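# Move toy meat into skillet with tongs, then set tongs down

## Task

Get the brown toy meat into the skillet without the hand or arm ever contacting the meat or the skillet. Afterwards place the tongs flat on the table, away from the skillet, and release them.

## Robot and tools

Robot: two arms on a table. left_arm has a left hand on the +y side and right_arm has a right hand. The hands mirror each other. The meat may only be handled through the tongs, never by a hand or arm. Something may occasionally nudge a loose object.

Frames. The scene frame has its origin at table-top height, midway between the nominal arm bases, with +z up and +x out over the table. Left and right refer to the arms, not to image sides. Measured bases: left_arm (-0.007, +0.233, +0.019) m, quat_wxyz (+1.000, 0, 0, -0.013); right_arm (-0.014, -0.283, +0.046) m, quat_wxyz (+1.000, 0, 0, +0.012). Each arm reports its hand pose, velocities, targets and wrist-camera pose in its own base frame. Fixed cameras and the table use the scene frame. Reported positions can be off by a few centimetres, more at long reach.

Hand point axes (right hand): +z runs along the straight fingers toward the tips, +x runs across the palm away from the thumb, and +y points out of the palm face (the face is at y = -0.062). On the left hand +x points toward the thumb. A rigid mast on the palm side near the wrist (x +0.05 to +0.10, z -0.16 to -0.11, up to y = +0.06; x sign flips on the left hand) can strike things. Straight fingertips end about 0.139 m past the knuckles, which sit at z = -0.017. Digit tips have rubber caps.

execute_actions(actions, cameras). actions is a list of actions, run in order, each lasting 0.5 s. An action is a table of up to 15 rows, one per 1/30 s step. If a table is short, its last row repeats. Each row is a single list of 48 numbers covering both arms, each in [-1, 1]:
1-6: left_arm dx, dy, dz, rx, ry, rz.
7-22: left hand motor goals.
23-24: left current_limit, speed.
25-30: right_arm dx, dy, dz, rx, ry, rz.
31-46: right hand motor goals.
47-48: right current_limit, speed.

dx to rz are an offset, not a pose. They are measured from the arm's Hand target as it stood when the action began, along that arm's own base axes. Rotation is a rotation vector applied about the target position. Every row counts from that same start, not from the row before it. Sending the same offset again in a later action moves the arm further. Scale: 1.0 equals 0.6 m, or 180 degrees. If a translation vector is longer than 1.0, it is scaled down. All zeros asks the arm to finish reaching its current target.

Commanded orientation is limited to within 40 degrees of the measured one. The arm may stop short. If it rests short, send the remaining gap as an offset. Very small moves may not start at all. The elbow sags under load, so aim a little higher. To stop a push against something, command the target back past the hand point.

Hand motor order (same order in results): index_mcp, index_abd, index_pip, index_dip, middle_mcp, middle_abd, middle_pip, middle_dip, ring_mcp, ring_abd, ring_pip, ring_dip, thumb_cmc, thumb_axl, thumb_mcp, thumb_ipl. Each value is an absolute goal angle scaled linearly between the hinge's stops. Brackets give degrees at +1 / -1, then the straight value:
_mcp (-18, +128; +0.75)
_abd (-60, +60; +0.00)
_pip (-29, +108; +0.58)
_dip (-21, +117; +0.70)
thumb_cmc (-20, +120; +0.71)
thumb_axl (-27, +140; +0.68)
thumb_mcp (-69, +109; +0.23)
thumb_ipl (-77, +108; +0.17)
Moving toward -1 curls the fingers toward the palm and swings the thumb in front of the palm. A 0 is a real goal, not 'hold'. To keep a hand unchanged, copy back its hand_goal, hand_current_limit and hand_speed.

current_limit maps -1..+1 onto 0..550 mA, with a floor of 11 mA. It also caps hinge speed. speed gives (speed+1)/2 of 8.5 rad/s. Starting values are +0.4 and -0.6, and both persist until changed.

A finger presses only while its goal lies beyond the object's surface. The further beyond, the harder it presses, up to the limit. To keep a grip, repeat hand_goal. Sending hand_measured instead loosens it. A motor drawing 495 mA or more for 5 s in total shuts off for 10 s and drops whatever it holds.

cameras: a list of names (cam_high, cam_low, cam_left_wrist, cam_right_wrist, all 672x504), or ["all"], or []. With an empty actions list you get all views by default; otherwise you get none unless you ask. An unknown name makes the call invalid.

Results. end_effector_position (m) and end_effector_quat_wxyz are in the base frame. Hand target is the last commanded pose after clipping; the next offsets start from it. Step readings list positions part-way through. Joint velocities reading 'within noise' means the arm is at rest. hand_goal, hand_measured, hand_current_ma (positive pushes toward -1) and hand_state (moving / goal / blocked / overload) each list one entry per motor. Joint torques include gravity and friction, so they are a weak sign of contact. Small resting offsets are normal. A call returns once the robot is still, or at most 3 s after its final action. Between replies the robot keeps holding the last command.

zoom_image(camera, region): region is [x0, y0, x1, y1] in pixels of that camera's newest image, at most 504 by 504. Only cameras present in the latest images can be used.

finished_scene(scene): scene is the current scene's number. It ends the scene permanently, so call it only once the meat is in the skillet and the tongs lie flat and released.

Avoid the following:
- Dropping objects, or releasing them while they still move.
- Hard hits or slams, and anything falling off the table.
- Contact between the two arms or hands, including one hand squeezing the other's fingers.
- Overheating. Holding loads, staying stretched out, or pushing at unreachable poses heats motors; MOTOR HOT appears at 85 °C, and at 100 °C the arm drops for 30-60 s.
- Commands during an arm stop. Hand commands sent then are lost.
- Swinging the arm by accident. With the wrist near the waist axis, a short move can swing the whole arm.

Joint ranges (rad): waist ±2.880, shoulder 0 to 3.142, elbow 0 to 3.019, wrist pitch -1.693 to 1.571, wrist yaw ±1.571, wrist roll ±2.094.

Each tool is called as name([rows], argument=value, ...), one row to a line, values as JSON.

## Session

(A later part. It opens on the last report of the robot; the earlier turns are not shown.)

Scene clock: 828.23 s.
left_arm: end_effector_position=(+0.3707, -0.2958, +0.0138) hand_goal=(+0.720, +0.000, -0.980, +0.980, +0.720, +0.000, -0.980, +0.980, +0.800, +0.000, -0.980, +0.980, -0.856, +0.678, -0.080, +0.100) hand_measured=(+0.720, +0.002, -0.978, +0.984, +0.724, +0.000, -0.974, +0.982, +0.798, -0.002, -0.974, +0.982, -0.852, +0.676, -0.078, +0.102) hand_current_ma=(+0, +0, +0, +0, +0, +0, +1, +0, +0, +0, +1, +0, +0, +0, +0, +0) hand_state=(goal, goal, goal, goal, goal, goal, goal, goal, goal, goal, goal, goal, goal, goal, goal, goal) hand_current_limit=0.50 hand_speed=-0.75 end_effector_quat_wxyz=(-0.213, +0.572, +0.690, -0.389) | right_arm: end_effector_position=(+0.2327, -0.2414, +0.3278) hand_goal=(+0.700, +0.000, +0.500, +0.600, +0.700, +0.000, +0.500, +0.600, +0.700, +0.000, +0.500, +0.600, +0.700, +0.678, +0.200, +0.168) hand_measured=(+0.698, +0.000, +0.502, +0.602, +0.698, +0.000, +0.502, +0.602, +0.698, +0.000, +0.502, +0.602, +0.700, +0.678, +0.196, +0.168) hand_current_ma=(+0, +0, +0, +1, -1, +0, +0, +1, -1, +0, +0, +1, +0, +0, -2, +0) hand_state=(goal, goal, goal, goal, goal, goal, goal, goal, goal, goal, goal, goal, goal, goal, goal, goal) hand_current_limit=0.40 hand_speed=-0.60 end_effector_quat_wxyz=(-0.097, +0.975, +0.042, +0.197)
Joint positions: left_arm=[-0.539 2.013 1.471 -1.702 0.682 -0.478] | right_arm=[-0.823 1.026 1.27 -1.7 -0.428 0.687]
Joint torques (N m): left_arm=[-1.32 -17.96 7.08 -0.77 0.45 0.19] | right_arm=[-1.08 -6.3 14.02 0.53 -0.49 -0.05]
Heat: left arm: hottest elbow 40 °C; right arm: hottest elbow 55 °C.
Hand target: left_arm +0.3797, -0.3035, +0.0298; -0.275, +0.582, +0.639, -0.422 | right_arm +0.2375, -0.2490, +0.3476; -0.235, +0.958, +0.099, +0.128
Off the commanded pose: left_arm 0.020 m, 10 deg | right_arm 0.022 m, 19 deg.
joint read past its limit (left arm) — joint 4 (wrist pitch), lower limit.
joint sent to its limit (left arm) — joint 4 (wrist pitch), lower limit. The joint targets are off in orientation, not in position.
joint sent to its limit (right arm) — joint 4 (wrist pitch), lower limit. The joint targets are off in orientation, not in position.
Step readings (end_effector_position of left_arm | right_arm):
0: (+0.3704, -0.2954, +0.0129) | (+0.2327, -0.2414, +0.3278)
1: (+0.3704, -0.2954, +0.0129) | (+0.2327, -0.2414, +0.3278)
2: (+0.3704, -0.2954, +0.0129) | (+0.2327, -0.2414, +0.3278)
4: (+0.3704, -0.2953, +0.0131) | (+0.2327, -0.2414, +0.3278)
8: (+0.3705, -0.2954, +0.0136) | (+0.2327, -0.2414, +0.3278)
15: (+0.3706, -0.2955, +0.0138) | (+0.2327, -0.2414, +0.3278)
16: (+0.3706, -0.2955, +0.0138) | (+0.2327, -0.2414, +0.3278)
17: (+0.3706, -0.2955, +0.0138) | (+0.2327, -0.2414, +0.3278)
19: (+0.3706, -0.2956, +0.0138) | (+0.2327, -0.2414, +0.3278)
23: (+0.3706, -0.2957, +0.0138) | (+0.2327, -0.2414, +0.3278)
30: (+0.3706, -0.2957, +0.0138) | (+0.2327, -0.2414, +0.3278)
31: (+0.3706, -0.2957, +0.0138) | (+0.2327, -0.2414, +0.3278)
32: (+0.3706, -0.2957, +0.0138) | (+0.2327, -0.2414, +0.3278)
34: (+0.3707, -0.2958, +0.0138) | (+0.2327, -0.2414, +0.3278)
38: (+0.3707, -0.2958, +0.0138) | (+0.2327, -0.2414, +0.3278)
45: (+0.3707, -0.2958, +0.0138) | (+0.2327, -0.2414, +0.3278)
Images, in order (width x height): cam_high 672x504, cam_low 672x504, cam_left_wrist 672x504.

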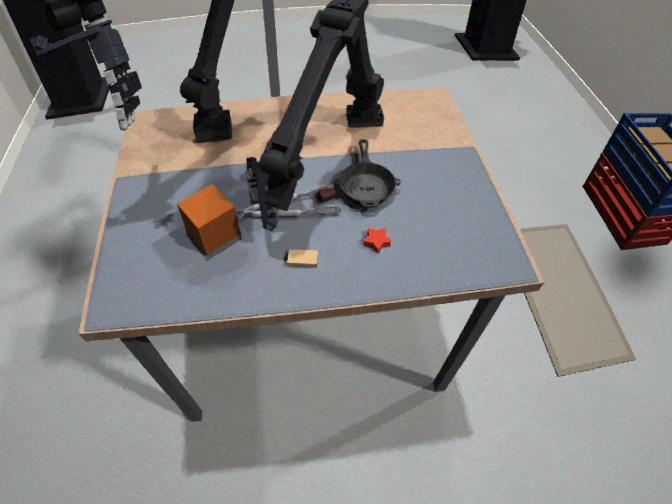

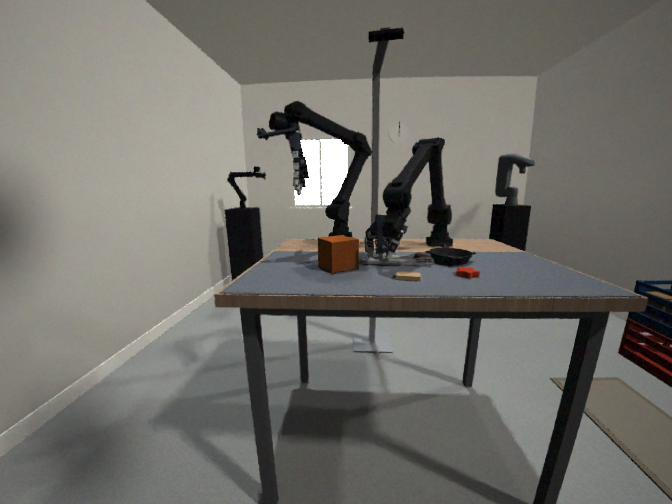

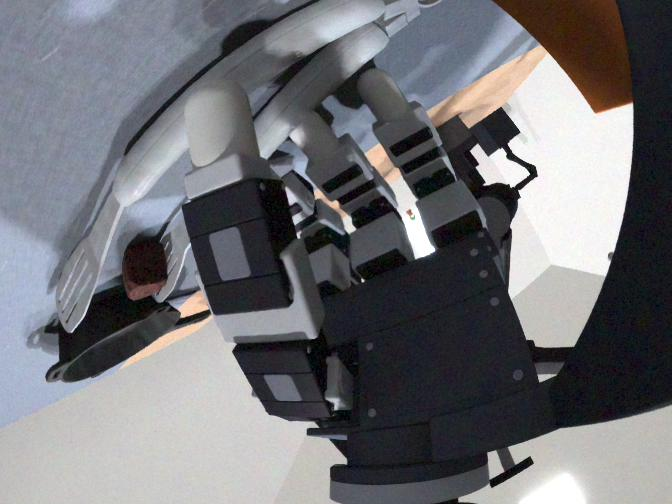

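execute_actions([
  [[0,0,0,0,0,0,0.68,0,-0.98,0.98,0.68,0,-0.98,0.98,0.76,0,-0.98,0.98,-0.857,0.677,-0.12,0.1,0.5,-0.75,0,0,0,0,0,0,0.7,0,0.5,0.6,0.7,0,0.5,0.6,0.7,0,0.5,0.6,0.7,0.678,0.2,0.168,0.4,-0.6]],
  [[0,0,0,0,0,0,0.64,0,-0.98,0.98,0.64,0,-0.98,0.98,0.72,0,-0.98,0.98,-0.857,0.677,-0.16,0.1,0.5,-0.75,0,0,0,0,0,0,0.7,0,0.5,0.6,0.7,0,0.5,0.6,0.7,0,0.5,0.6,0.7,0.678,0.2,0.168,0.4,-0.6]],
], cameras=["cam_high","cam_low","cam_left_wrist"])

zoom_image(camera="cam_high", region=[220, 150, 400, 250])

zoom_image(camera="cam_low", region=[340, 200, 480, 290])

zoom_image(camera="cam_left_wrist", region=[40, 0, 500, 340])

Scene clock: 837.73 s.
left_arm: end_effector_position=(+0.3707, -0.2959, +0.0138) hand_goal=(+0.640, +0.000, -0.980, +0.980, +0.640, +0.000, -0.980, +0.980, +0.720, +0.000, -0.980, +0.980, -0.856, +0.678, -0.160, +0.100) hand_measured=(+0.672, +0.002, -0.964, +0.986, +0.682, +0.000, -0.964, +0.988, +0.718, -0.002, -0.974, +0.982, -0.856, +0.678, -0.090, +0.114) hand_current_ma=(+19, +0, +4, +1, +33, +0, +4, +1, +0, +0, +1, +0, +0, +0, +125, +7) hand_state=(blocked, goal, goal, goal, blocked, goal, goal, goal, goal, goal, goal, goal, goal, goal, blocked, goal) hand_current_limit=0.50 hand_speed=-0.75 end_effector_quat_wxyz=(-0.213, +0.572, +0.690, -0.389) | right_arm: end_effector_position=(+0.2327, -0.2414, +0.3278) hand_goal=(+0.700, +0.000, +0.500, +0.600, +0.700, +0.000, +0.500, +0.600, +0.700, +0.000, +0.500, +0.600, +0.700, +0.678, +0.200, +0.168) hand_measured=(+0.698, +0.000, +0.502, +0.602, +0.698, +0.000, +0.502, +0.602, +0.698, +0.000, +0.502, +0.602, +0.700, +0.678, +0.196, +0.168) hand_current_ma=(+0, +0, +0, +1, -1, +0, +0, +1, -1, +0, +0, +1, +0, +0, -2, +0) hand_state=(goal, goal, goal, goal, goal, goal, goal, goal, goal, goal, goal, goal, goal, goal, goal, goal) hand_current_limit=0.40 hand_speed=-0.60 end_effector_quat_wxyz=(-0.097, +0.975, +0.042, +0.197)
Joint positions: left_arm=[-0.539 2.013 1.471 -1.702 0.682 -0.478] | right_arm=[-0.823 1.026 1.27 -1.7 -0.428 0.687]
Joint torques (N m): left_arm=[-1.32 -17.96 7.08 -0.76 0.45 0.2] | right_arm=[-1.55 -6.01 14.26 0.8 -0.5 -0.08]
Heat: left arm: hottest elbow 40 °C; right arm: hottest elbow 55 °C.
Hand target: left_arm +0.3797, -0.3035, +0.0298; -0.274, +0.582, +0.639, -0.422 | right_arm +0.2375, -0.2490, +0.3476; -0.235, +0.958, +0.099, +0.128
Off the commanded pose: left_arm 0.020 m, 10 deg | right_arm 0.022 m, 19 deg.
joint read past its limit (left arm) — joint 4 (wrist pitch), lower limit.
joint sent to its limit (left arm) — joint 4 (wrist pitch), lower limit. The joint targets are off in orientation, not in position.
joint sent to its limit (right arm) — joint 4 (wrist pitch), lower limit. The joint targets are off in orientation, not in position.
Step readings (end_effector_position of left_arm | right_arm):
0: (+0.3707, -0.2958, +0.0138) | (+0.2327, -0.2414, +0.3278)
1: (+0.3707, -0.2958, +0.0138) | (+0.2327, -0.2414, +0.3278)
2: (+0.3707, -0.2959, +0.0138) | (+0.2327, -0.2414, +0.3278)
4: (+0.3707, -0.2959, +0.0138) | (+0.2327, -0.2414, +0.3278)
8: (+0.3707, -0.2959, +0.0138) | (+0.2327, -0.2414, +0.3278)
15: (+0.3707, -0.2959, +0.0138) | (+0.2327, -0.2414, +0.3278)
16: (+0.3707, -0.2959, +0.0138) | (+0.2327, -0.2414, +0.3278)
17: (+0.3707, -0.2959, +0.0138) | (+0.2327, -0.2414, +0.3278)
19: (+0.3707, -0.2959, +0.0138) | (+0.2327, -0.2414, +0.3278)
23: (+0.3707, -0.2959, +0.0138) | (+0.2327, -0.2414, +0.3278)
30: (+0.3707, -0.2959, +0.0138) | (+0.2327, -0.2414, +0.3278)
Images, in order (width x height): cam_high 672x504, cam_low 672x504, cam_left_wrist 672x504.

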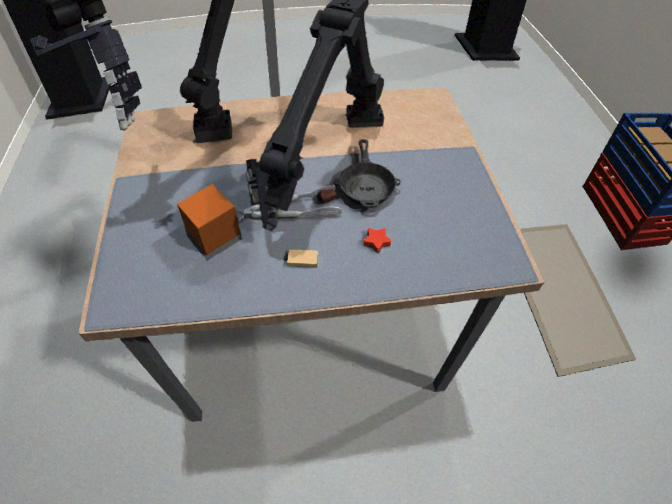

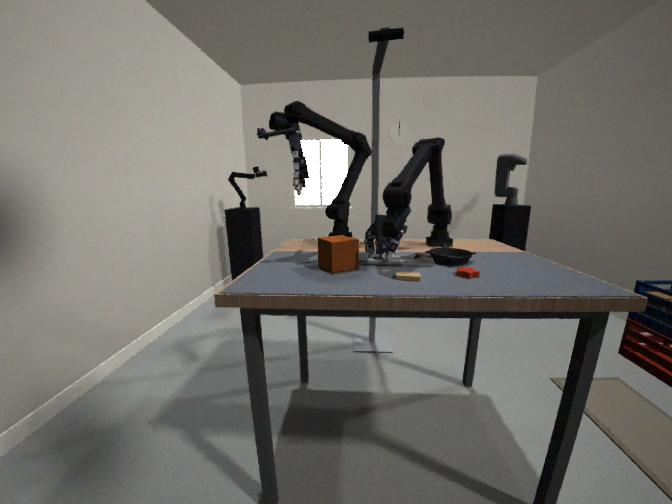

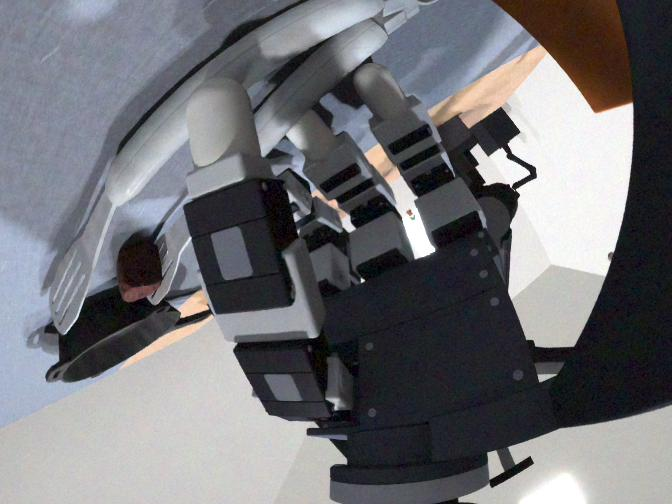

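Scaled by 2.800.

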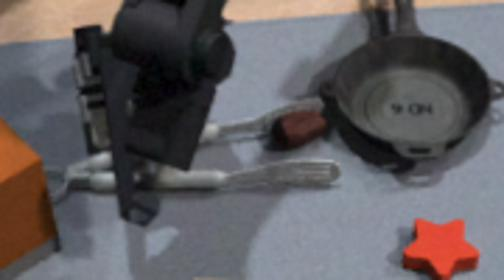

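Scaled by 3.600.

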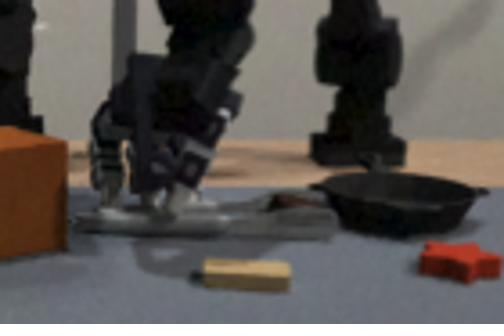

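Scaled by 1.096 from the camera's 672x504 image, which has a finer 960x720 frame.

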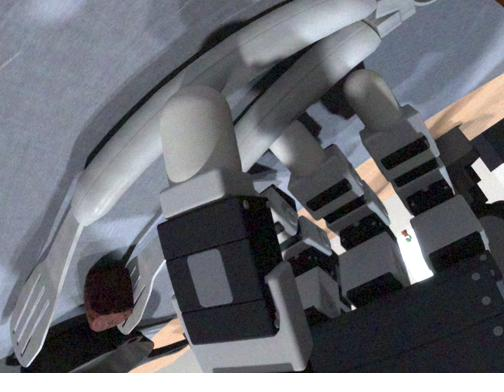

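execute_actions([
  [[0,0,0,0,0,0,0.6,0,-0.98,0.98,0.6,0,-0.98,0.98,0.68,0,-0.98,0.98,-0.857,0.677,-0.22,0.1,0.7,-0.75,0,0,0,0,0,0,0.7,0,0.5,0.6,0.7,0,0.5,0.6,0.7,0,0.5,0.6,0.7,0.678,0.2,0.168,0.4,-0.6]],
  [[0,0,0,0,0,0,0.55,0,-0.98,0.98,0.55,0,-0.98,0.98,0.64,0,-0.98,0.98,-0.857,0.677,-0.25,0.1,0.75,-0.75,0,0,0,0,0,0,0.7,0,0.5,0.6,0.7,0,0.5,0.6,0.7,0,0.5,0.6,0.7,0.678,0.2,0.168,0.4,-0.6]],
], cameras=["cam_high","cam_low","cam_left_wrist"])

zoom_image(camera="cam_high", region=[220, 150, 400, 250])

zoom_image(camera="cam_low", region=[340, 200, 480, 290])

zoom_image(camera="cam_left_wrist", region=[40, 0, 500, 340])

Scene clock: 848.03 s.
left_arm: end_effector_position=(+0.3711, -0.2962, +0.0155) hand_goal=(+0.550, +0.000, -0.980, +0.980, +0.550, +0.000, -0.980, +0.980, +0.640, +0.000, -0.980, +0.980, -0.856, +0.678, -0.250, +0.100) hand_measured=(+0.560, +0.002, -0.966, +0.986, +0.550, +0.000, -0.972, +0.984, +0.638, -0.002, -0.974, +0.982, -0.856, +0.676, -0.248, +0.102) hand_current_ma=(+2, +0, +3, +1, +0, +0, +1, +0, +0, +0, +1, +0, +0, +0, +0, +0) hand_state=(goal, goal, goal, goal, goal, goal, goal, goal, goal, goal, goal, goal, goal, goal, goal, goal) hand_current_limit=0.75 hand_speed=-0.75 end_effector_quat_wxyz=(-0.211, +0.573, +0.690, -0.389) | right_arm: end_effector_position=(+0.2327, -0.2414, +0.3278) hand_goal=(+0.700, +0.000, +0.500, +0.600, +0.700, +0.000, +0.500, +0.600, +0.700, +0.000, +0.500, +0.600, +0.700, +0.678, +0.200, +0.168) hand_measured=(+0.698, +0.000, +0.502, +0.602, +0.698, +0.000, +0.502, +0.602, +0.698, +0.000, +0.502, +0.602, +0.700, +0.678, +0.196, +0.168) hand_current_ma=(+0, +0, +0, +1, -1, +0, +0, +1, -1, +0, +0, +1, +0, +0, -2, +0) hand_state=(goal, goal, goal, goal, goal, goal, goal, goal, goal, goal, goal, goal, goal, goal, goal, goal) hand_current_limit=0.40 hand_speed=-0.60 end_effector_quat_wxyz=(-0.097, +0.975, +0.042, +0.197)
Joint positions: left_arm=[-0.539 2.009 1.471 -1.702 0.682 -0.478] | right_arm=[-0.823 1.026 1.27 -1.7 -0.428 0.687]
Joint torques (N m): left_arm=[-1.38 -17.61 7.12 -0.76 0.44 0.19] | right_arm=[-2.14 -6.12 14.02 0.51 -0.52 -0.06]
Heat: left arm: hottest elbow 39 °C; right arm: hottest elbow 55 °C.
Hand target: left_arm +0.3797, -0.3035, +0.0297; -0.275, +0.582, +0.639, -0.422 | right_arm +0.2375, -0.2490, +0.3476; -0.235, +0.958, +0.099, +0.128
Off the commanded pose: left_arm 0.018 m, 10 deg | right_arm 0.022 m, 19 deg.
joint read past its limit (left arm) — joint 4 (wrist pitch), lower limit.
joint sent to its limit (left arm) — joint 4 (wrist pitch), lower limit. The joint targets are off in orientation, not in position.
joint sent to its limit (right arm) — joint 4 (wrist pitch), lower limit. The joint targets are off in orientation, not in position.
Step readings (end_effector_position of left_arm | right_arm):
0: (+0.3707, -0.2959, +0.0138) | (+0.2327, -0.2414, +0.3278)
1: (+0.3707, -0.2959, +0.0138) | (+0.2327, -0.2414, +0.3278)
2: (+0.3707, -0.2959, +0.0138) | (+0.2327, -0.2414, +0.3278)
4: (+0.3707, -0.2959, +0.0140) | (+0.2327, -0.2414, +0.3278)
8: (+0.3710, -0.2961, +0.0150) | (+0.2327, -0.2414, +0.3278)
15: (+0.3711, -0.2962, +0.0155) | (+0.2327, -0.2414, +0.3278)
16: (+0.3711, -0.2962, +0.0155) | (+0.2327, -0.2414, +0.3278)
17: (+0.3711, -0.2962, +0.0155) | (+0.2327, -0.2414, +0.3278)
19: (+0.3711, -0.2962, +0.0155) | (+0.2327, -0.2414, +0.3278)
23: (+0.3711, -0.2962, +0.0155) | (+0.2327, -0.2414, +0.3278)
30: (+0.3711, -0.2962, +0.0155) | (+0.2327, -0.2414, +0.3278)
Images, in order (width x height): cam_high 672x504, cam_low 672x504, cam_left_wrist 672x504.

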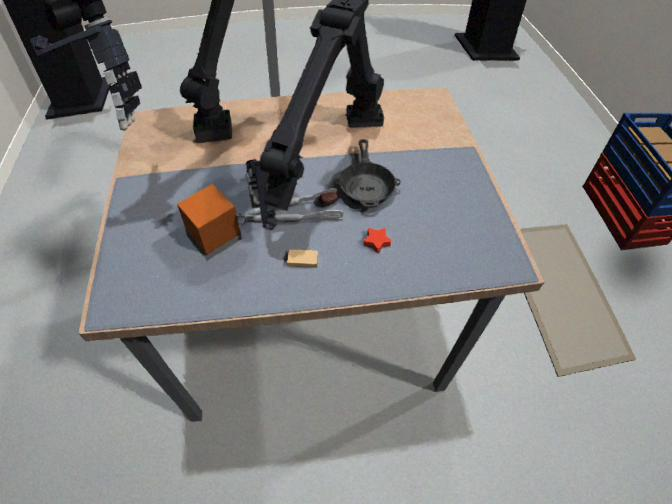

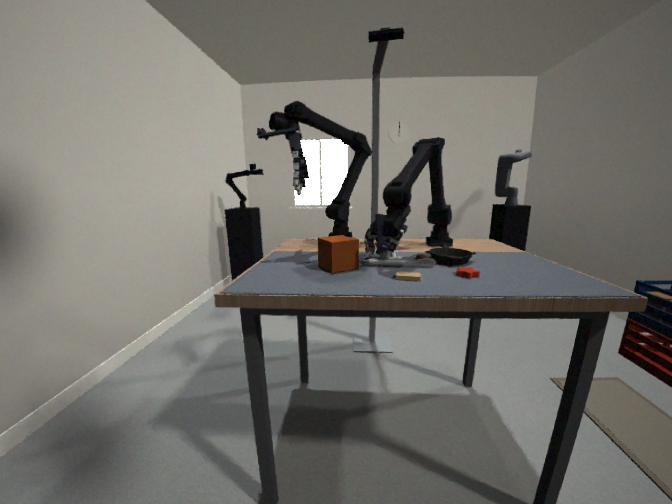

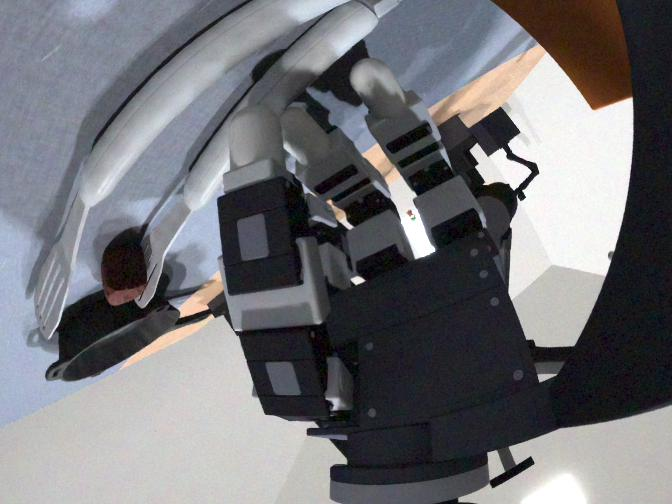

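Scaled by 2.800.

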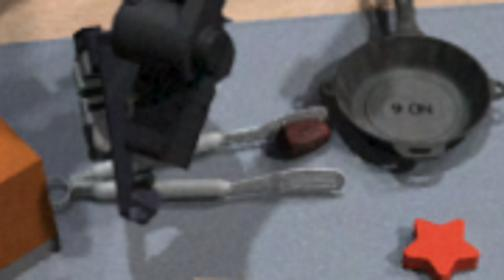

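Scaled by 3.600.

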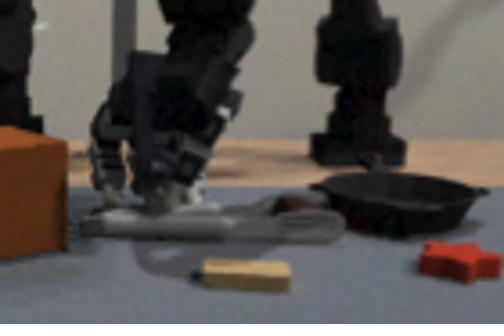

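Scaled by 1.096 from the camera's 672x504 image, which has a finer 960x720 frame.

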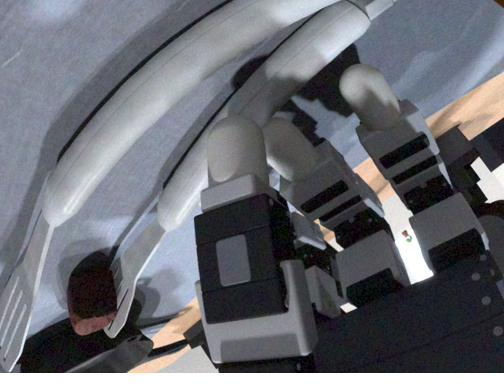

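execute_actions([
  [[0,0,0.09,0,0,0,0.6,0,-0.98,0.98,0.6,0,-0.98,0.98,0.64,0,-0.98,0.98,-0.857,0.677,-0.2,0.1,0.4,-0.6,0,0,0,0,0,0,0.7,0,0.5,0.6,0.7,0,0.5,0.6,0.7,0,0.5,0.6,0.7,0.678,0.2,0.168,0.4,-0.6]],
  [[0.05,0.052,0,0,0,0,0.97,0,0.95,0.95,0.97,0,0.95,0.95,0.97,0,0.95,0.95,-0.857,0.677,0.13,0.1,0.4,-0.3,0,0,0,0,0,0,0.7,0,0.5,0.6,0.7,0,0.5,0.6,0.7,0,0.5,0.6,0.7,0.678,0.2,0.168,0.4,-0.6]],
  [[0,0,-0.03,0,0,0,0.97,0,0.95,0.95,0.97,0,0.95,0.95,0.97,0,0.95,0.95,-0.857,0.677,0.13,0.1,0.4,-0.3,0,0,0,0,0,0,0.7,0,0.5,0.6,0.7,0,0.5,0.6,0.7,0,0.5,0.6,0.7,0.678,0.2,0.168,0.4,-0.6]],
], cameras=["cam_high","cam_low","cam_left_wrist"])

zoom_image(camera="cam_high", region=[220, 150, 400, 250])

zoom_image(camera="cam_low", region=[340, 200, 480, 290])

Scene clock: 902.87 s.
left_arm: end_effector_position=(+0.4013, -0.2662, +0.0616) hand_goal=(+0.970, +0.000, +0.950, +0.950, +0.970, +0.000, +0.950, +0.950, +0.970, +0.000, +0.950, +0.950, -0.856, +0.678, +0.130, +0.100) hand_measured=(+0.952, +0.002, +0.942, +0.952, +0.956, +0.000, +0.942, +0.952, +0.954, -0.002, +0.942, +0.952, -0.854, +0.678, +0.122, +0.102) hand_current_ma=(-6, +0, -1, +0, -4, +0, -1, +0, -5, +0, -1, +0, +0, +0, -2, +0) hand_state=(goal, goal, goal, goal, goal, goal, goal, goal, goal, goal, goal, goal, goal, goal, goal, goal) hand_current_limit=0.40 hand_speed=-0.30 end_effector_quat_wxyz=(-0.160, +0.578, +0.711, -0.367) | right_arm: end_effector_position=(+0.2327, -0.2414, +0.3278) hand_goal=(+0.700, +0.000, +0.500, +0.600, +0.700, +0.000, +0.500, +0.600, +0.700, +0.000, +0.500, +0.600, +0.700, +0.678, +0.200, +0.168) hand_measured=(+0.698, +0.000, +0.502, +0.602, +0.698, +0.000, +0.502, +0.602, +0.698, +0.000, +0.502, +0.602, +0.700, +0.678, +0.196, +0.168) hand_current_ma=(+0, +0, +0, +1, -1, +0, +0, +1, -1, +0, +0, +1, +0, +0, -2, +0) hand_state=(goal, goal, goal, goal, goal, goal, goal, goal, goal, goal, goal, goal, goal, goal, goal, goal) hand_current_limit=0.40 hand_speed=-0.60 end_effector_quat_wxyz=(-0.097, +0.975, +0.042, +0.197)
Joint positions: left_arm=[-0.469 1.903 1.471 -1.702 0.639 -0.484] | right_arm=[-0.823 1.026 1.27 -1.7 -0.428 0.687]
Joint torques (N m): left_arm=[-1.26 -14.56 8.05 -0.65 0.48 0.15] | right_arm=[-1.73 -6.42 14.05 0.62 -0.5 -0.07]
Heat: left arm: hottest elbow 38 °C; right arm: hottest elbow 55 °C.
Hand target: left_arm +0.4097, -0.2723, +0.0658; -0.275, +0.582, +0.639, -0.422 | right_arm +0.2375, -0.2490, +0.3476; -0.235, +0.958, +0.099, +0.128
Off the commanded pose: left_arm 0.011 m, 17 deg | right_arm 0.022 m, 19 deg.
joint read past its limit (left arm) — joint 4 (wrist pitch), lower limit.
joint sent to its limit (left arm) — joint 4 (wrist pitch), lower limit. The joint targets are off in orientation, not in position.
joint sent to its limit (right arm) — joint 4 (wrist pitch), lower limit. The joint targets are off in orientation, not in position.
Step readings (end_effector_position of left_arm | right_arm):
0: (+0.3711, -0.2962, +0.0155) | (+0.2327, -0.2414, +0.3278)
1: (+0.3711, -0.2962, +0.0157) | (+0.2327, -0.2414, +0.3278)
2: (+0.3714, -0.2963, +0.0169) | (+0.2327, -0.2414, +0.3278)
4: (+0.3724, -0.2966, +0.0231) | (+0.2327, -0.2414, +0.3278)
8: (+0.3769, -0.2984, +0.0518) | (+0.2327, -0.2414, +0.3278)
15: (+0.3794, -0.2999, +0.0809) | (+0.2327, -0.2414, +0.3278)
16: (+0.3794, -0.2997, +0.0809) | (+0.2327, -0.2414, +0.3278)
17: (+0.3801, -0.2982, +0.0805) | (+0.2327, -0.2414, +0.3278)
19: (+0.3826, -0.2940, +0.0799) | (+0.2327, -0.2414, +0.3278)
23: (+0.3929, -0.2796, +0.0791) | (+0.2327, -0.2414, +0.3278)
30: (+0.4020, -0.2660, +0.0787) | (+0.2327, -0.2414, +0.3278)
31: (+0.4020, -0.2661, +0.0787) | (+0.2327, -0.2414, +0.3278)
32: (+0.4021, -0.2662, +0.0783) | (+0.2327, -0.2414, +0.3278)
34: (+0.4022, -0.2666, +0.0771) | (+0.2327, -0.2414, +0.3278)
38: (+0.4017, -0.2665, +0.0691) | (+0.2327, -0.2414, +0.3278)
45: (+0.4012, -0.2661, +0.0616) | (+0.2327, -0.2414, +0.3278)
Images, in order (width x height): cam_high 672x504, cam_low 672x504, cam_left_wrist 672x504.

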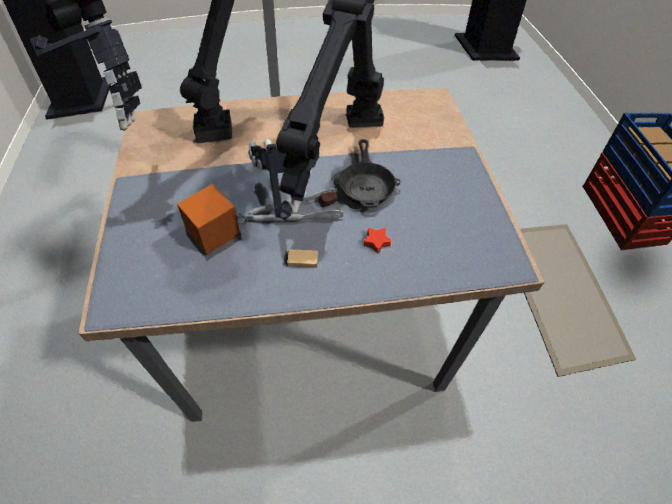

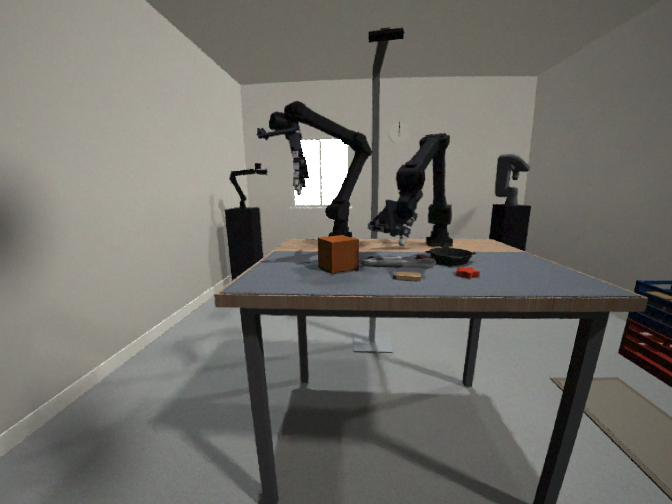

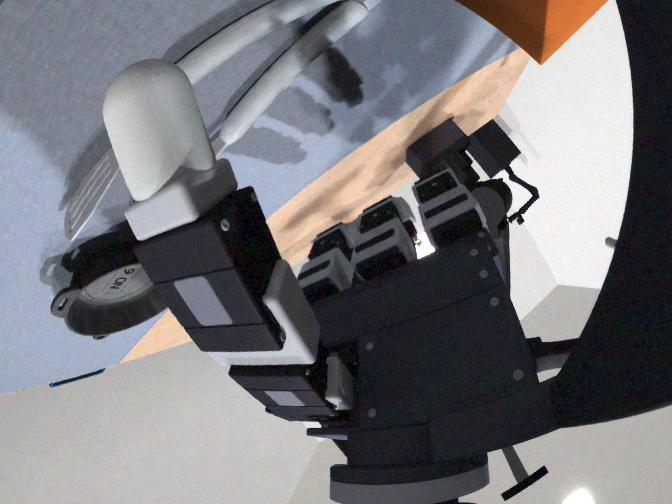

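Scaled by 2.800.

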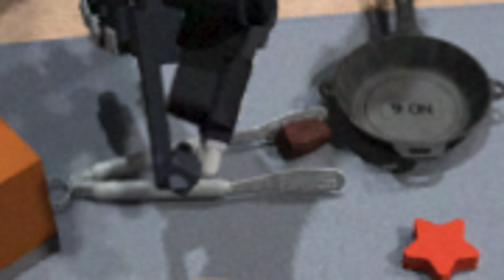

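Scaled by 3.600.

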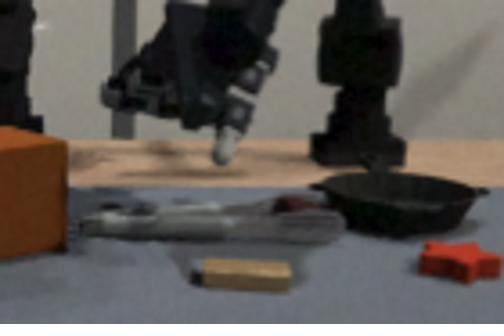

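execute_actions([
  [[0,0,-0.05,0,0,0,0.97,0,0.95,0.95,0.97,0,0.95,0.95,0.97,0,0.95,0.95,-0.857,0.677,0.13,0.1,0.4,-0.3,0,0,0,0,0,0,0.7,0,0.5,0.6,0.7,0,0.5,0.6,0.7,0,0.5,0.6,0.7,0.678,0.2,0.168,0.4,-0.6]],
  [[0,0,-0.038,0,0,0,0.97,0,0.95,0.95,0.97,0,0.95,0.95,0.97,0,0.95,0.95,-0.857,0.677,0.13,0.1,0.4,-0.3,0,0,0,0,0,0,0.7,0,0.5,0.6,0.7,0,0.5,0.6,0.7,0,0.5,0.6,0.7,0.678,0.2,0.168,0.4,-0.6]],
], cameras=["cam_high","cam_low","cam_left_wrist"])

zoom_image(camera="cam_high", region=[220, 150, 400, 250])

zoom_image(camera="cam_low", region=[340, 200, 480, 290])

Scene clock: 910.40 s.
left_arm: end_effector_position=(+0.3938, -0.2642, +0.0055) hand_goal=(+0.970, +0.000, +0.950, +0.950, +0.970, +0.000, +0.950, +0.950, +0.970, +0.000, +0.950, +0.950, -0.856, +0.678, +0.130, +0.100) hand_measured=(+0.952, +0.002, +0.942, +0.952, +0.956, +0.000, +0.942, +0.952, +0.954, -0.002, +0.942, +0.952, -0.854, +0.678, +0.122, +0.102) hand_current_ma=(-6, +0, -1, +0, -4, +0, -1, +0, -5, +0, -1, +0, +0, +0, -1, +0) hand_state=(goal, goal, goal, goal, goal, goal, goal, goal, goal, goal, goal, goal, goal, goal, goal, goal) hand_current_limit=0.40 hand_speed=-0.30 end_effector_quat_wxyz=(-0.204, +0.578, +0.692, -0.381) | right_arm: end_effector_position=(+0.2327, -0.2414, +0.3278) hand_goal=(+0.700, +0.000, +0.500, +0.600, +0.700, +0.000, +0.500, +0.600, +0.700, +0.000, +0.500, +0.600, +0.700, +0.678, +0.200, +0.168) hand_measured=(+0.698, +0.000, +0.502, +0.602, +0.698, +0.000, +0.502, +0.602, +0.698, +0.000, +0.502, +0.602, +0.700, +0.678, +0.196, +0.168) hand_current_ma=(+0, +0, +0, +1, -1, +0, +0, +1, -1, +0, +0, +1, +0, +0, -2, +0) hand_state=(goal, goal, goal, goal, goal, goal, goal, goal, goal, goal, goal, goal, goal, goal, goal, goal) hand_current_limit=0.40 hand_speed=-0.60 end_effector_quat_wxyz=(-0.097, +0.975, +0.042, +0.197)
Joint positions: left_arm=[-0.469 2.025 1.471 -1.702 0.627 -0.417] | right_arm=[-0.823 1.026 1.27 -1.7 -0.428 0.687]
Joint torques (N m): left_arm=[-0.97 -15.74 8.54 -0.88 0.42 0.17] | right_arm=[-1.38 -6.12 13.94 0.7 -0.46 -0.05]
Heat: left arm: hottest elbow 38 °C; right arm: hottest elbow 56 °C.
Hand target: left_arm +0.4097, -0.2723, +0.0130; -0.275, +0.582, +0.639, -0.422 | right_arm +0.2375, -0.2490, +0.3476; -0.235, +0.958, +0.099, +0.128
Off the commanded pose: left_arm 0.019 m, 11 deg | right_arm 0.022 m, 19 deg.
joint read past its limit (left arm) — joint 4 (wrist pitch), lower limit.
joint sent to its limit (left arm) — joint 4 (wrist pitch), lower limit. The joint targets are off in orientation, not in position.
joint sent to its limit (right arm) — joint 4 (wrist pitch), lower limit. The joint targets are off in orientation, not in position.
Step readings (end_effector_position of left_arm | right_arm):
0: (+0.4013, -0.2663, +0.0616) | (+0.2327, -0.2414, +0.3278)
1: (+0.4013, -0.2663, +0.0614) | (+0.2327, -0.2414, +0.3278)
2: (+0.4013, -0.2665, +0.0607) | (+0.2327, -0.2414, +0.3278)
4: (+0.4011, -0.2668, +0.0571) | (+0.2327, -0.2414, +0.3278)
8: (+0.3992, -0.2662, +0.0410) | (+0.2327, -0.2414, +0.3278)
15: (+0.3972, -0.2650, +0.0271) | (+0.2327, -0.2414, +0.3278)
16: (+0.3973, -0.2651, +0.0271) | (+0.2327, -0.2414, +0.3278)
17: (+0.3974, -0.2653, +0.0271) | (+0.2327, -0.2414, +0.3278)
19: (+0.3972, -0.2655, +0.0248) | (+0.2327, -0.2414, +0.3278)
23: (+0.3955, -0.2650, +0.0151) | (+0.2327, -0.2414, +0.3278)
30: (+0.3937, -0.2641, +0.0055) | (+0.2327, -0.2414, +0.3278)
Images, in order (width x height): cam_high 672x504, cam_low 672x504, cam_left_wrist 672x504.

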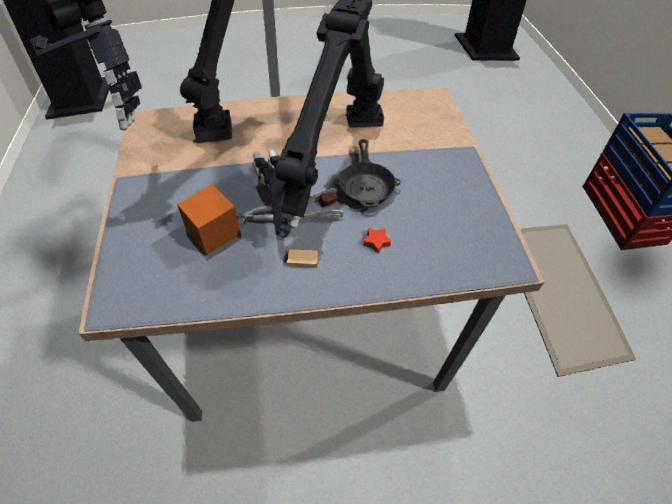

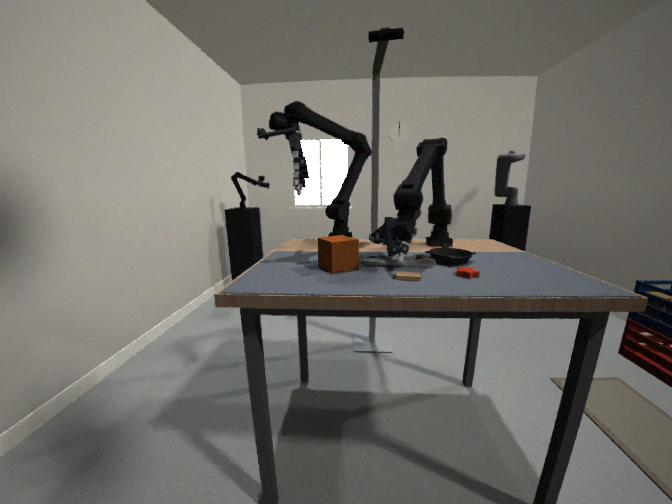

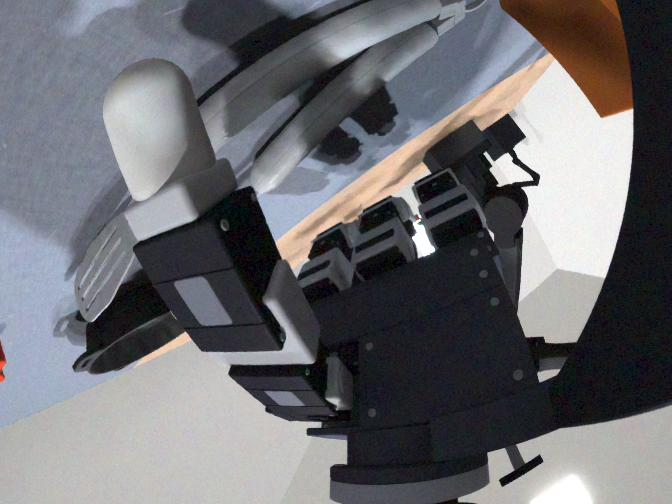

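Scaled by 2.800.

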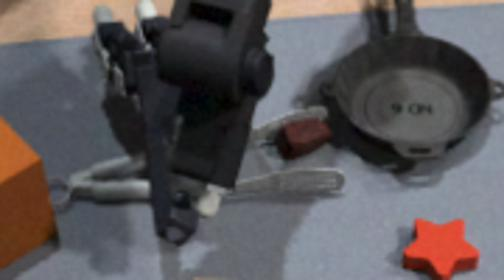

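Scaled by 3.600.

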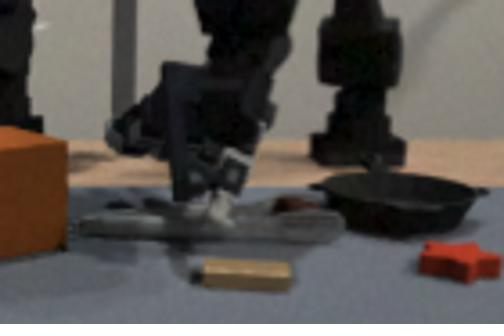

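execute_actions([
  [[-0.06,0,0,0,0,0,0.97,0,0.95,0.95,0.97,0,0.95,0.95,0.97,0,0.95,0.95,-0.857,0.677,0.13,0.1,0.5,-0.3,0,0,0,0,0,0,0.7,0,0.5,0.6,0.7,0,0.5,0.6,0.7,0,0.5,0.6,0.7,0.678,0.2,0.168,0.4,-0.6]],
  [[-0.07,0,0,0,0,0,0.97,0,0.95,0.95,0.97,0,0.95,0.95,0.97,0,0.95,0.95,-0.857,0.677,0.13,0.1,0.5,-0.3,0,0,0,0,0,0,0.7,0,0.5,0.6,0.7,0,0.5,0.6,0.7,0,0.5,0.6,0.7,0.678,0.2,0.168,0.4,-0.6]],
], cameras=["cam_high","cam_low","cam_left_wrist"])

zoom_image(camera="cam_high", region=[220, 130, 400, 230])

Scene clock: 919.83 s.
left_arm: end_effector_position=(+0.3326, -0.2684, +0.0024) hand_goal=(+0.970, +0.000, +0.950, +0.950, +0.970, +0.000, +0.950, +0.950, +0.970, +0.000, +0.950, +0.950, -0.856, +0.678, +0.130, +0.100) hand_measured=(+0.954, +0.002, +0.942, +0.952, +0.956, +0.000, +0.942, +0.952, +0.954, -0.002, +0.942, +0.952, -0.850, +0.678, +0.134, +0.102) hand_current_ma=(-6, +0, -1, +0, -4, +0, -1, +0, -5, +0, -1, +0, +1, +0, +1, +0) hand_state=(goal, goal, goal, goal, goal, goal, goal, goal, goal, goal, goal, goal, goal, goal, goal, goal) hand_current_limit=0.50 hand_speed=-0.30 end_effector_quat_wxyz=(-0.237, +0.577, +0.672, -0.398) | right_arm: end_effector_position=(+0.2327, -0.2414, +0.3278) hand_goal=(+0.700, +0.000, +0.500, +0.600, +0.700, +0.000, +0.500, +0.600, +0.700, +0.000, +0.500, +0.600, +0.700, +0.678, +0.200, +0.168) hand_measured=(+0.698, +0.000, +0.502, +0.602, +0.698, +0.000, +0.502, +0.602, +0.698, +0.000, +0.502, +0.602, +0.700, +0.678, +0.196, +0.168) hand_current_ma=(+0, +0, +0, +1, -1, +0, +0, +1, -1, +0, +0, +1, +0, +0, -2, +0) hand_state=(goal, goal, goal, goal, goal, goal, goal, goal, goal, goal, goal, goal, goal, goal, goal, goal) hand_current_limit=0.40 hand_speed=-0.60 end_effector_quat_wxyz=(-0.097, +0.975, +0.042, +0.197)
Joint positions: left_arm=[-0.526 1.972 1.34 -1.699 0.666 -0.404] | right_arm=[-0.823 1.026 1.27 -1.7 -0.428 0.687]
Joint torques (N m): left_arm=[-1.73 -16.67 4.78 -1.14 0.56 0.16] | right_arm=[-1.44 -6.07 14.02 0.65 -0.52 -0.06]
Heat: left arm: hottest elbow 38 °C; right arm: hottest elbow 56 °C.
Hand target: left_arm +0.3316, -0.2724, +0.0130; -0.275, +0.582, +0.639, -0.422 | right_arm +0.2375, -0.2490, +0.3476; -0.235, +0.958, +0.099, +0.128
Off the commanded pose: left_arm 0.011 m, 6 deg | right_arm 0.022 m, 19 deg.
joint read past its limit (left arm) — joint 4 (wrist pitch), lower limit.
joint sent to its limit (left arm) — joint 4 (wrist pitch), lower limit. The joint targets are off in orientation, not in position.
joint sent to its limit (right arm) — joint 4 (wrist pitch), lower limit. The joint targets are off in orientation, not in position.
Step readings (end_effector_position of left_arm | right_arm):
0: (+0.3938, -0.2643, +0.0055) | (+0.2327, -0.2414, +0.3278)
1: (+0.3938, -0.2643, +0.0055) | (+0.2327, -0.2414, +0.3278)
2: (+0.3938, -0.2646, +0.0055) | (+0.2327, -0.2414, +0.3278)
4: (+0.3916, -0.2657, +0.0051) | (+0.2327, -0.2414, +0.3278)
8: (+0.3797, -0.2644, +0.0014) | (+0.2327, -0.2414, +0.3278)
15: (+0.3722, -0.2668, -0.0008) | (+0.2327, -0.2414, +0.3278)
16: (+0.3717, -0.2670, -0.0006) | (+0.2327, -0.2414, +0.3278)
17: (+0.3691, -0.2677, -0.0004) | (+0.2327, -0.2414, +0.3278)
19: (+0.3598, -0.2656, -0.0004) | (+0.2327, -0.2414, +0.3278)
23: (+0.3403, -0.2640, +0.0012) | (+0.2327, -0.2414, +0.3278)
30: (+0.3328, -0.2684, +0.0025) | (+0.2327, -0.2414, +0.3278)
Images, in order (width x height): cam_high 672x504, cam_low 672x504, cam_left_wrist 672x504.

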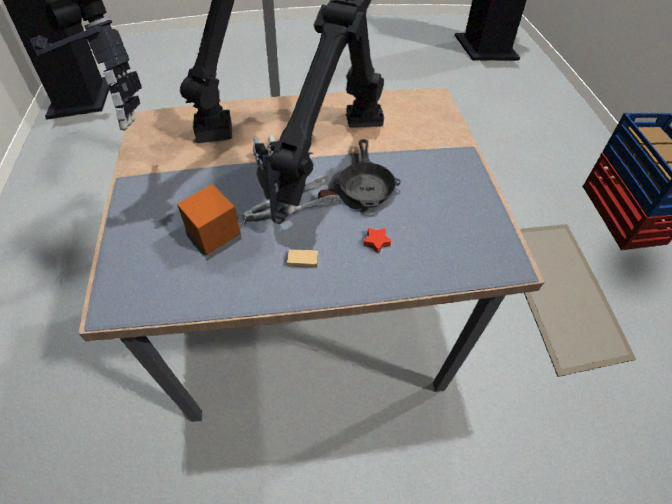

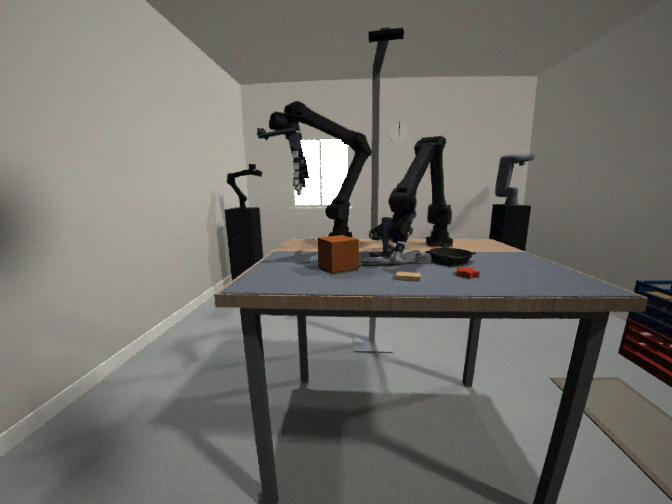

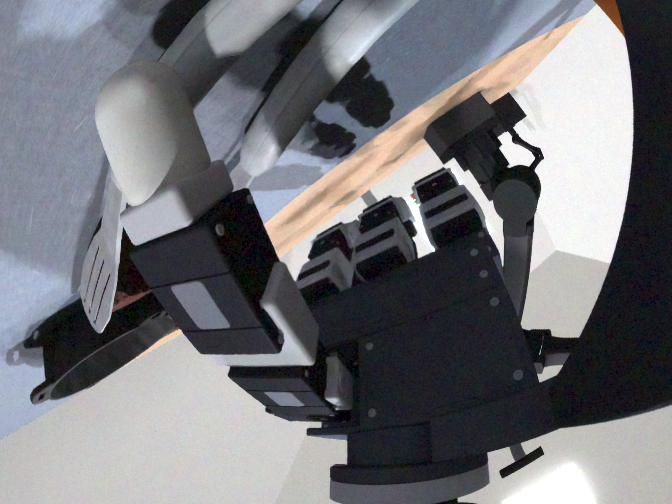

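Scaled by 2.800.

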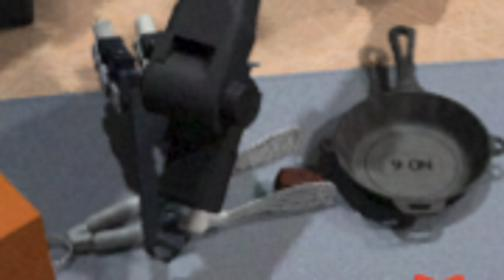

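execute_actions([
  [[-0.035,0.005,0,0,0,0,0.97,0,0.95,0.95,0.97,0,0.95,0.95,0.97,0,0.95,0.95,-0.857,0.677,0.13,0.1,0.5,-0.3,0,0,0,0,0,0,0.7,0,0.5,0.6,0.7,0,0.5,0.6,0.7,0,0.5,0.6,0.7,0.678,0.2,0.168,0.4,-0.6]],
  [[0.05,0,0,0,0,0,0.97,0,0.95,0.95,0.97,0,0.95,0.95,0.97,0,0.95,0.95,-0.857,0.677,0.13,0.1,0.5,-0.3,0,0,0,0,0,0,0.7,0,0.5,0.6,0.7,0,0.5,0.6,0.7,0,0.5,0.6,0.7,0.678,0.2,0.168,0.4,-0.6]],
  [[0,-0.04,0.1,0,0,0,0.97,0,0.95,0.95,0.97,0,0.95,0.95,0.97,0,0.95,0.95,-0.857,0.677,0.13,0.1,0.5,-0.3,0,0,0,0,0,0,0.7,0,0.5,0.6,0.7,0,0.5,0.6,0.7,0,0.5,0.6,0.7,0.678,0.2,0.168,0.4,-0.6]],
], cameras=["cam_high","cam_low","cam_left_wrist"])

zoom_image(camera="cam_high", region=[220, 130, 400, 230])

Scene clock: 930.63 s.
left_arm: end_effector_position=(+0.3276, -0.2835, +0.0618) hand_goal=(+0.970, +0.000, +0.950, +0.950, +0.970, +0.000, +0.950, +0.950, +0.970, +0.000, +0.950, +0.950, -0.856, +0.678, +0.130, +0.100) hand_measured=(+0.954, +0.002, +0.942, +0.952, +0.956, +0.000, +0.942, +0.952, +0.954, -0.002, +0.942, +0.952, -0.854, +0.678, +0.130, +0.102) hand_current_ma=(-6, +0, -1, +0, -4, +0, -1, +0, -5, +0, -1, +0, +0, +0, +0, +0) hand_state=(goal, goal, goal, goal, goal, goal, goal, goal, goal, goal, goal, goal, goal, goal, goal, goal) hand_current_limit=0.50 hand_speed=-0.30 end_effector_quat_wxyz=(-0.196, +0.581, +0.689, -0.386) | right_arm: end_effector_position=(+0.2327, -0.2414, +0.3278) hand_goal=(+0.700, +0.000, +0.500, +0.600, +0.700, +0.000, +0.500, +0.600, +0.700, +0.000, +0.500, +0.600, +0.700, +0.678, +0.200, +0.168) hand_measured=(+0.698, +0.000, +0.502, +0.602, +0.698, +0.000, +0.502, +0.602, +0.698, +0.000, +0.502, +0.602, +0.700, +0.678, +0.196, +0.168) hand_current_ma=(+0, +0, +0, +1, -1, +0, +0, +1, -1, +0, +0, +1, +0, +0, -2, +0) hand_state=(goal, goal, goal, goal, goal, goal, goal, goal, goal, goal, goal, goal, goal, goal, goal, goal) hand_current_limit=0.40 hand_speed=-0.60 end_effector_quat_wxyz=(-0.097, +0.975, +0.042, +0.197)
Joint positions: left_arm=[-0.563 1.826 1.333 -1.698 0.695 -0.501] | right_arm=[-0.823 1.026 1.27 -1.7 -0.428 0.687]
Joint torques (N m): left_arm=[-1.44 -13.92 9.28 -0.91 0.6 0] | right_arm=[-1.9 -5.71 14.27 0.62 -0.51 -0.07]
Heat: left arm: hottest elbow 38 °C; right arm: hottest elbow 56 °C.
Hand target: left_arm +0.3406, -0.2933, +0.0730; -0.275, +0.582, +0.639, -0.422 | right_arm +0.2375, -0.2490, +0.3476; -0.235, +0.958, +0.099, +0.128
Off the commanded pose: left_arm 0.020 m, 11 deg | right_arm 0.022 m, 19 deg.
joint sent to its limit (left arm) — joint 4 (wrist pitch), lower limit. The joint targets are off in orientation, not in position.
joint sent to its limit (right arm) — joint 4 (wrist pitch), lower limit. The joint targets are off in orientation, not in position.
Step readings (end_effector_position of left_arm | right_arm):
0: (+0.3326, -0.2685, +0.0024) | (+0.2327, -0.2414, +0.3278)
1: (+0.3323, -0.2684, +0.0023) | (+0.2327, -0.2414, +0.3278)
2: (+0.3310, -0.2681, +0.0022) | (+0.2327, -0.2414, +0.3278)
4: (+0.3265, -0.2665, +0.0023) | (+0.2327, -0.2414, +0.3278)
8: (+0.3168, -0.2637, +0.0032) | (+0.2327, -0.2414, +0.3278)
15: (+0.3138, -0.2643, +0.0034) | (+0.2327, -0.2414, +0.3278)
16: (+0.3138, -0.2643, +0.0034) | (+0.2327, -0.2414, +0.3278)
17: (+0.3139, -0.2640, +0.0034) | (+0.2327, -0.2414, +0.3278)
19: (+0.3142, -0.2630, +0.0031) | (+0.2327, -0.2414, +0.3278)
23: (+0.3158, -0.2620, +0.0032) | (+0.2327, -0.2414, +0.3278)
30: (+0.3196, -0.2623, +0.0045) | (+0.2327, -0.2414, +0.3278)
31: (+0.3196, -0.2624, +0.0045) | (+0.2327, -0.2414, +0.3278)
32: (+0.3195, -0.2629, +0.0054) | (+0.2327, -0.2414, +0.3278)
34: (+0.3191, -0.2647, +0.0101) | (+0.2327, -0.2414, +0.3278)
38: (+0.3208, -0.2724, +0.0341) | (+0.2327, -0.2414, +0.3278)
45: (+0.3280, -0.2846, +0.0617) | (+0.2327, -0.2414, +0.3278)
Images, in order (width x height): cam_high 672x504, cam_low 672x504, cam_left_wrist 672x504.

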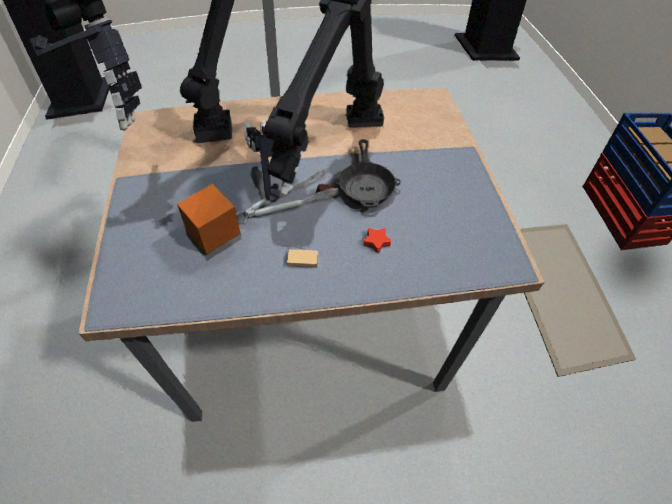

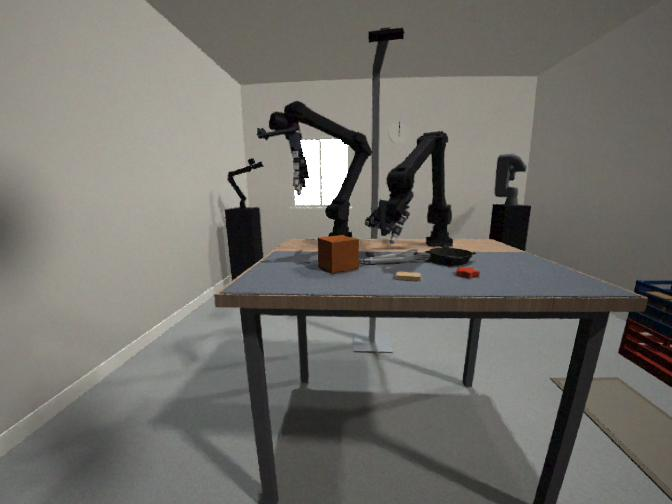

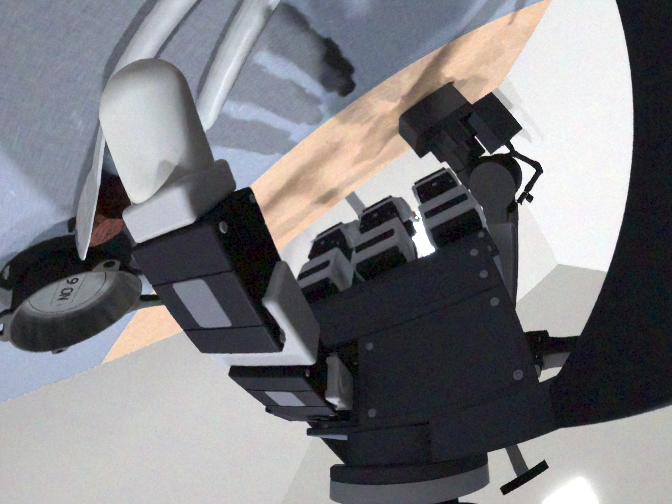

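Scaled by 2.800.

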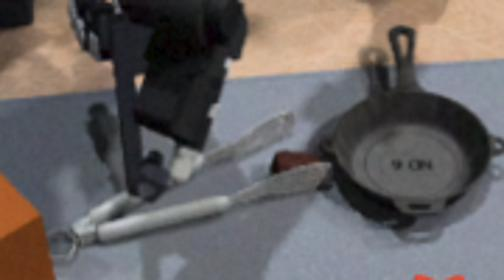

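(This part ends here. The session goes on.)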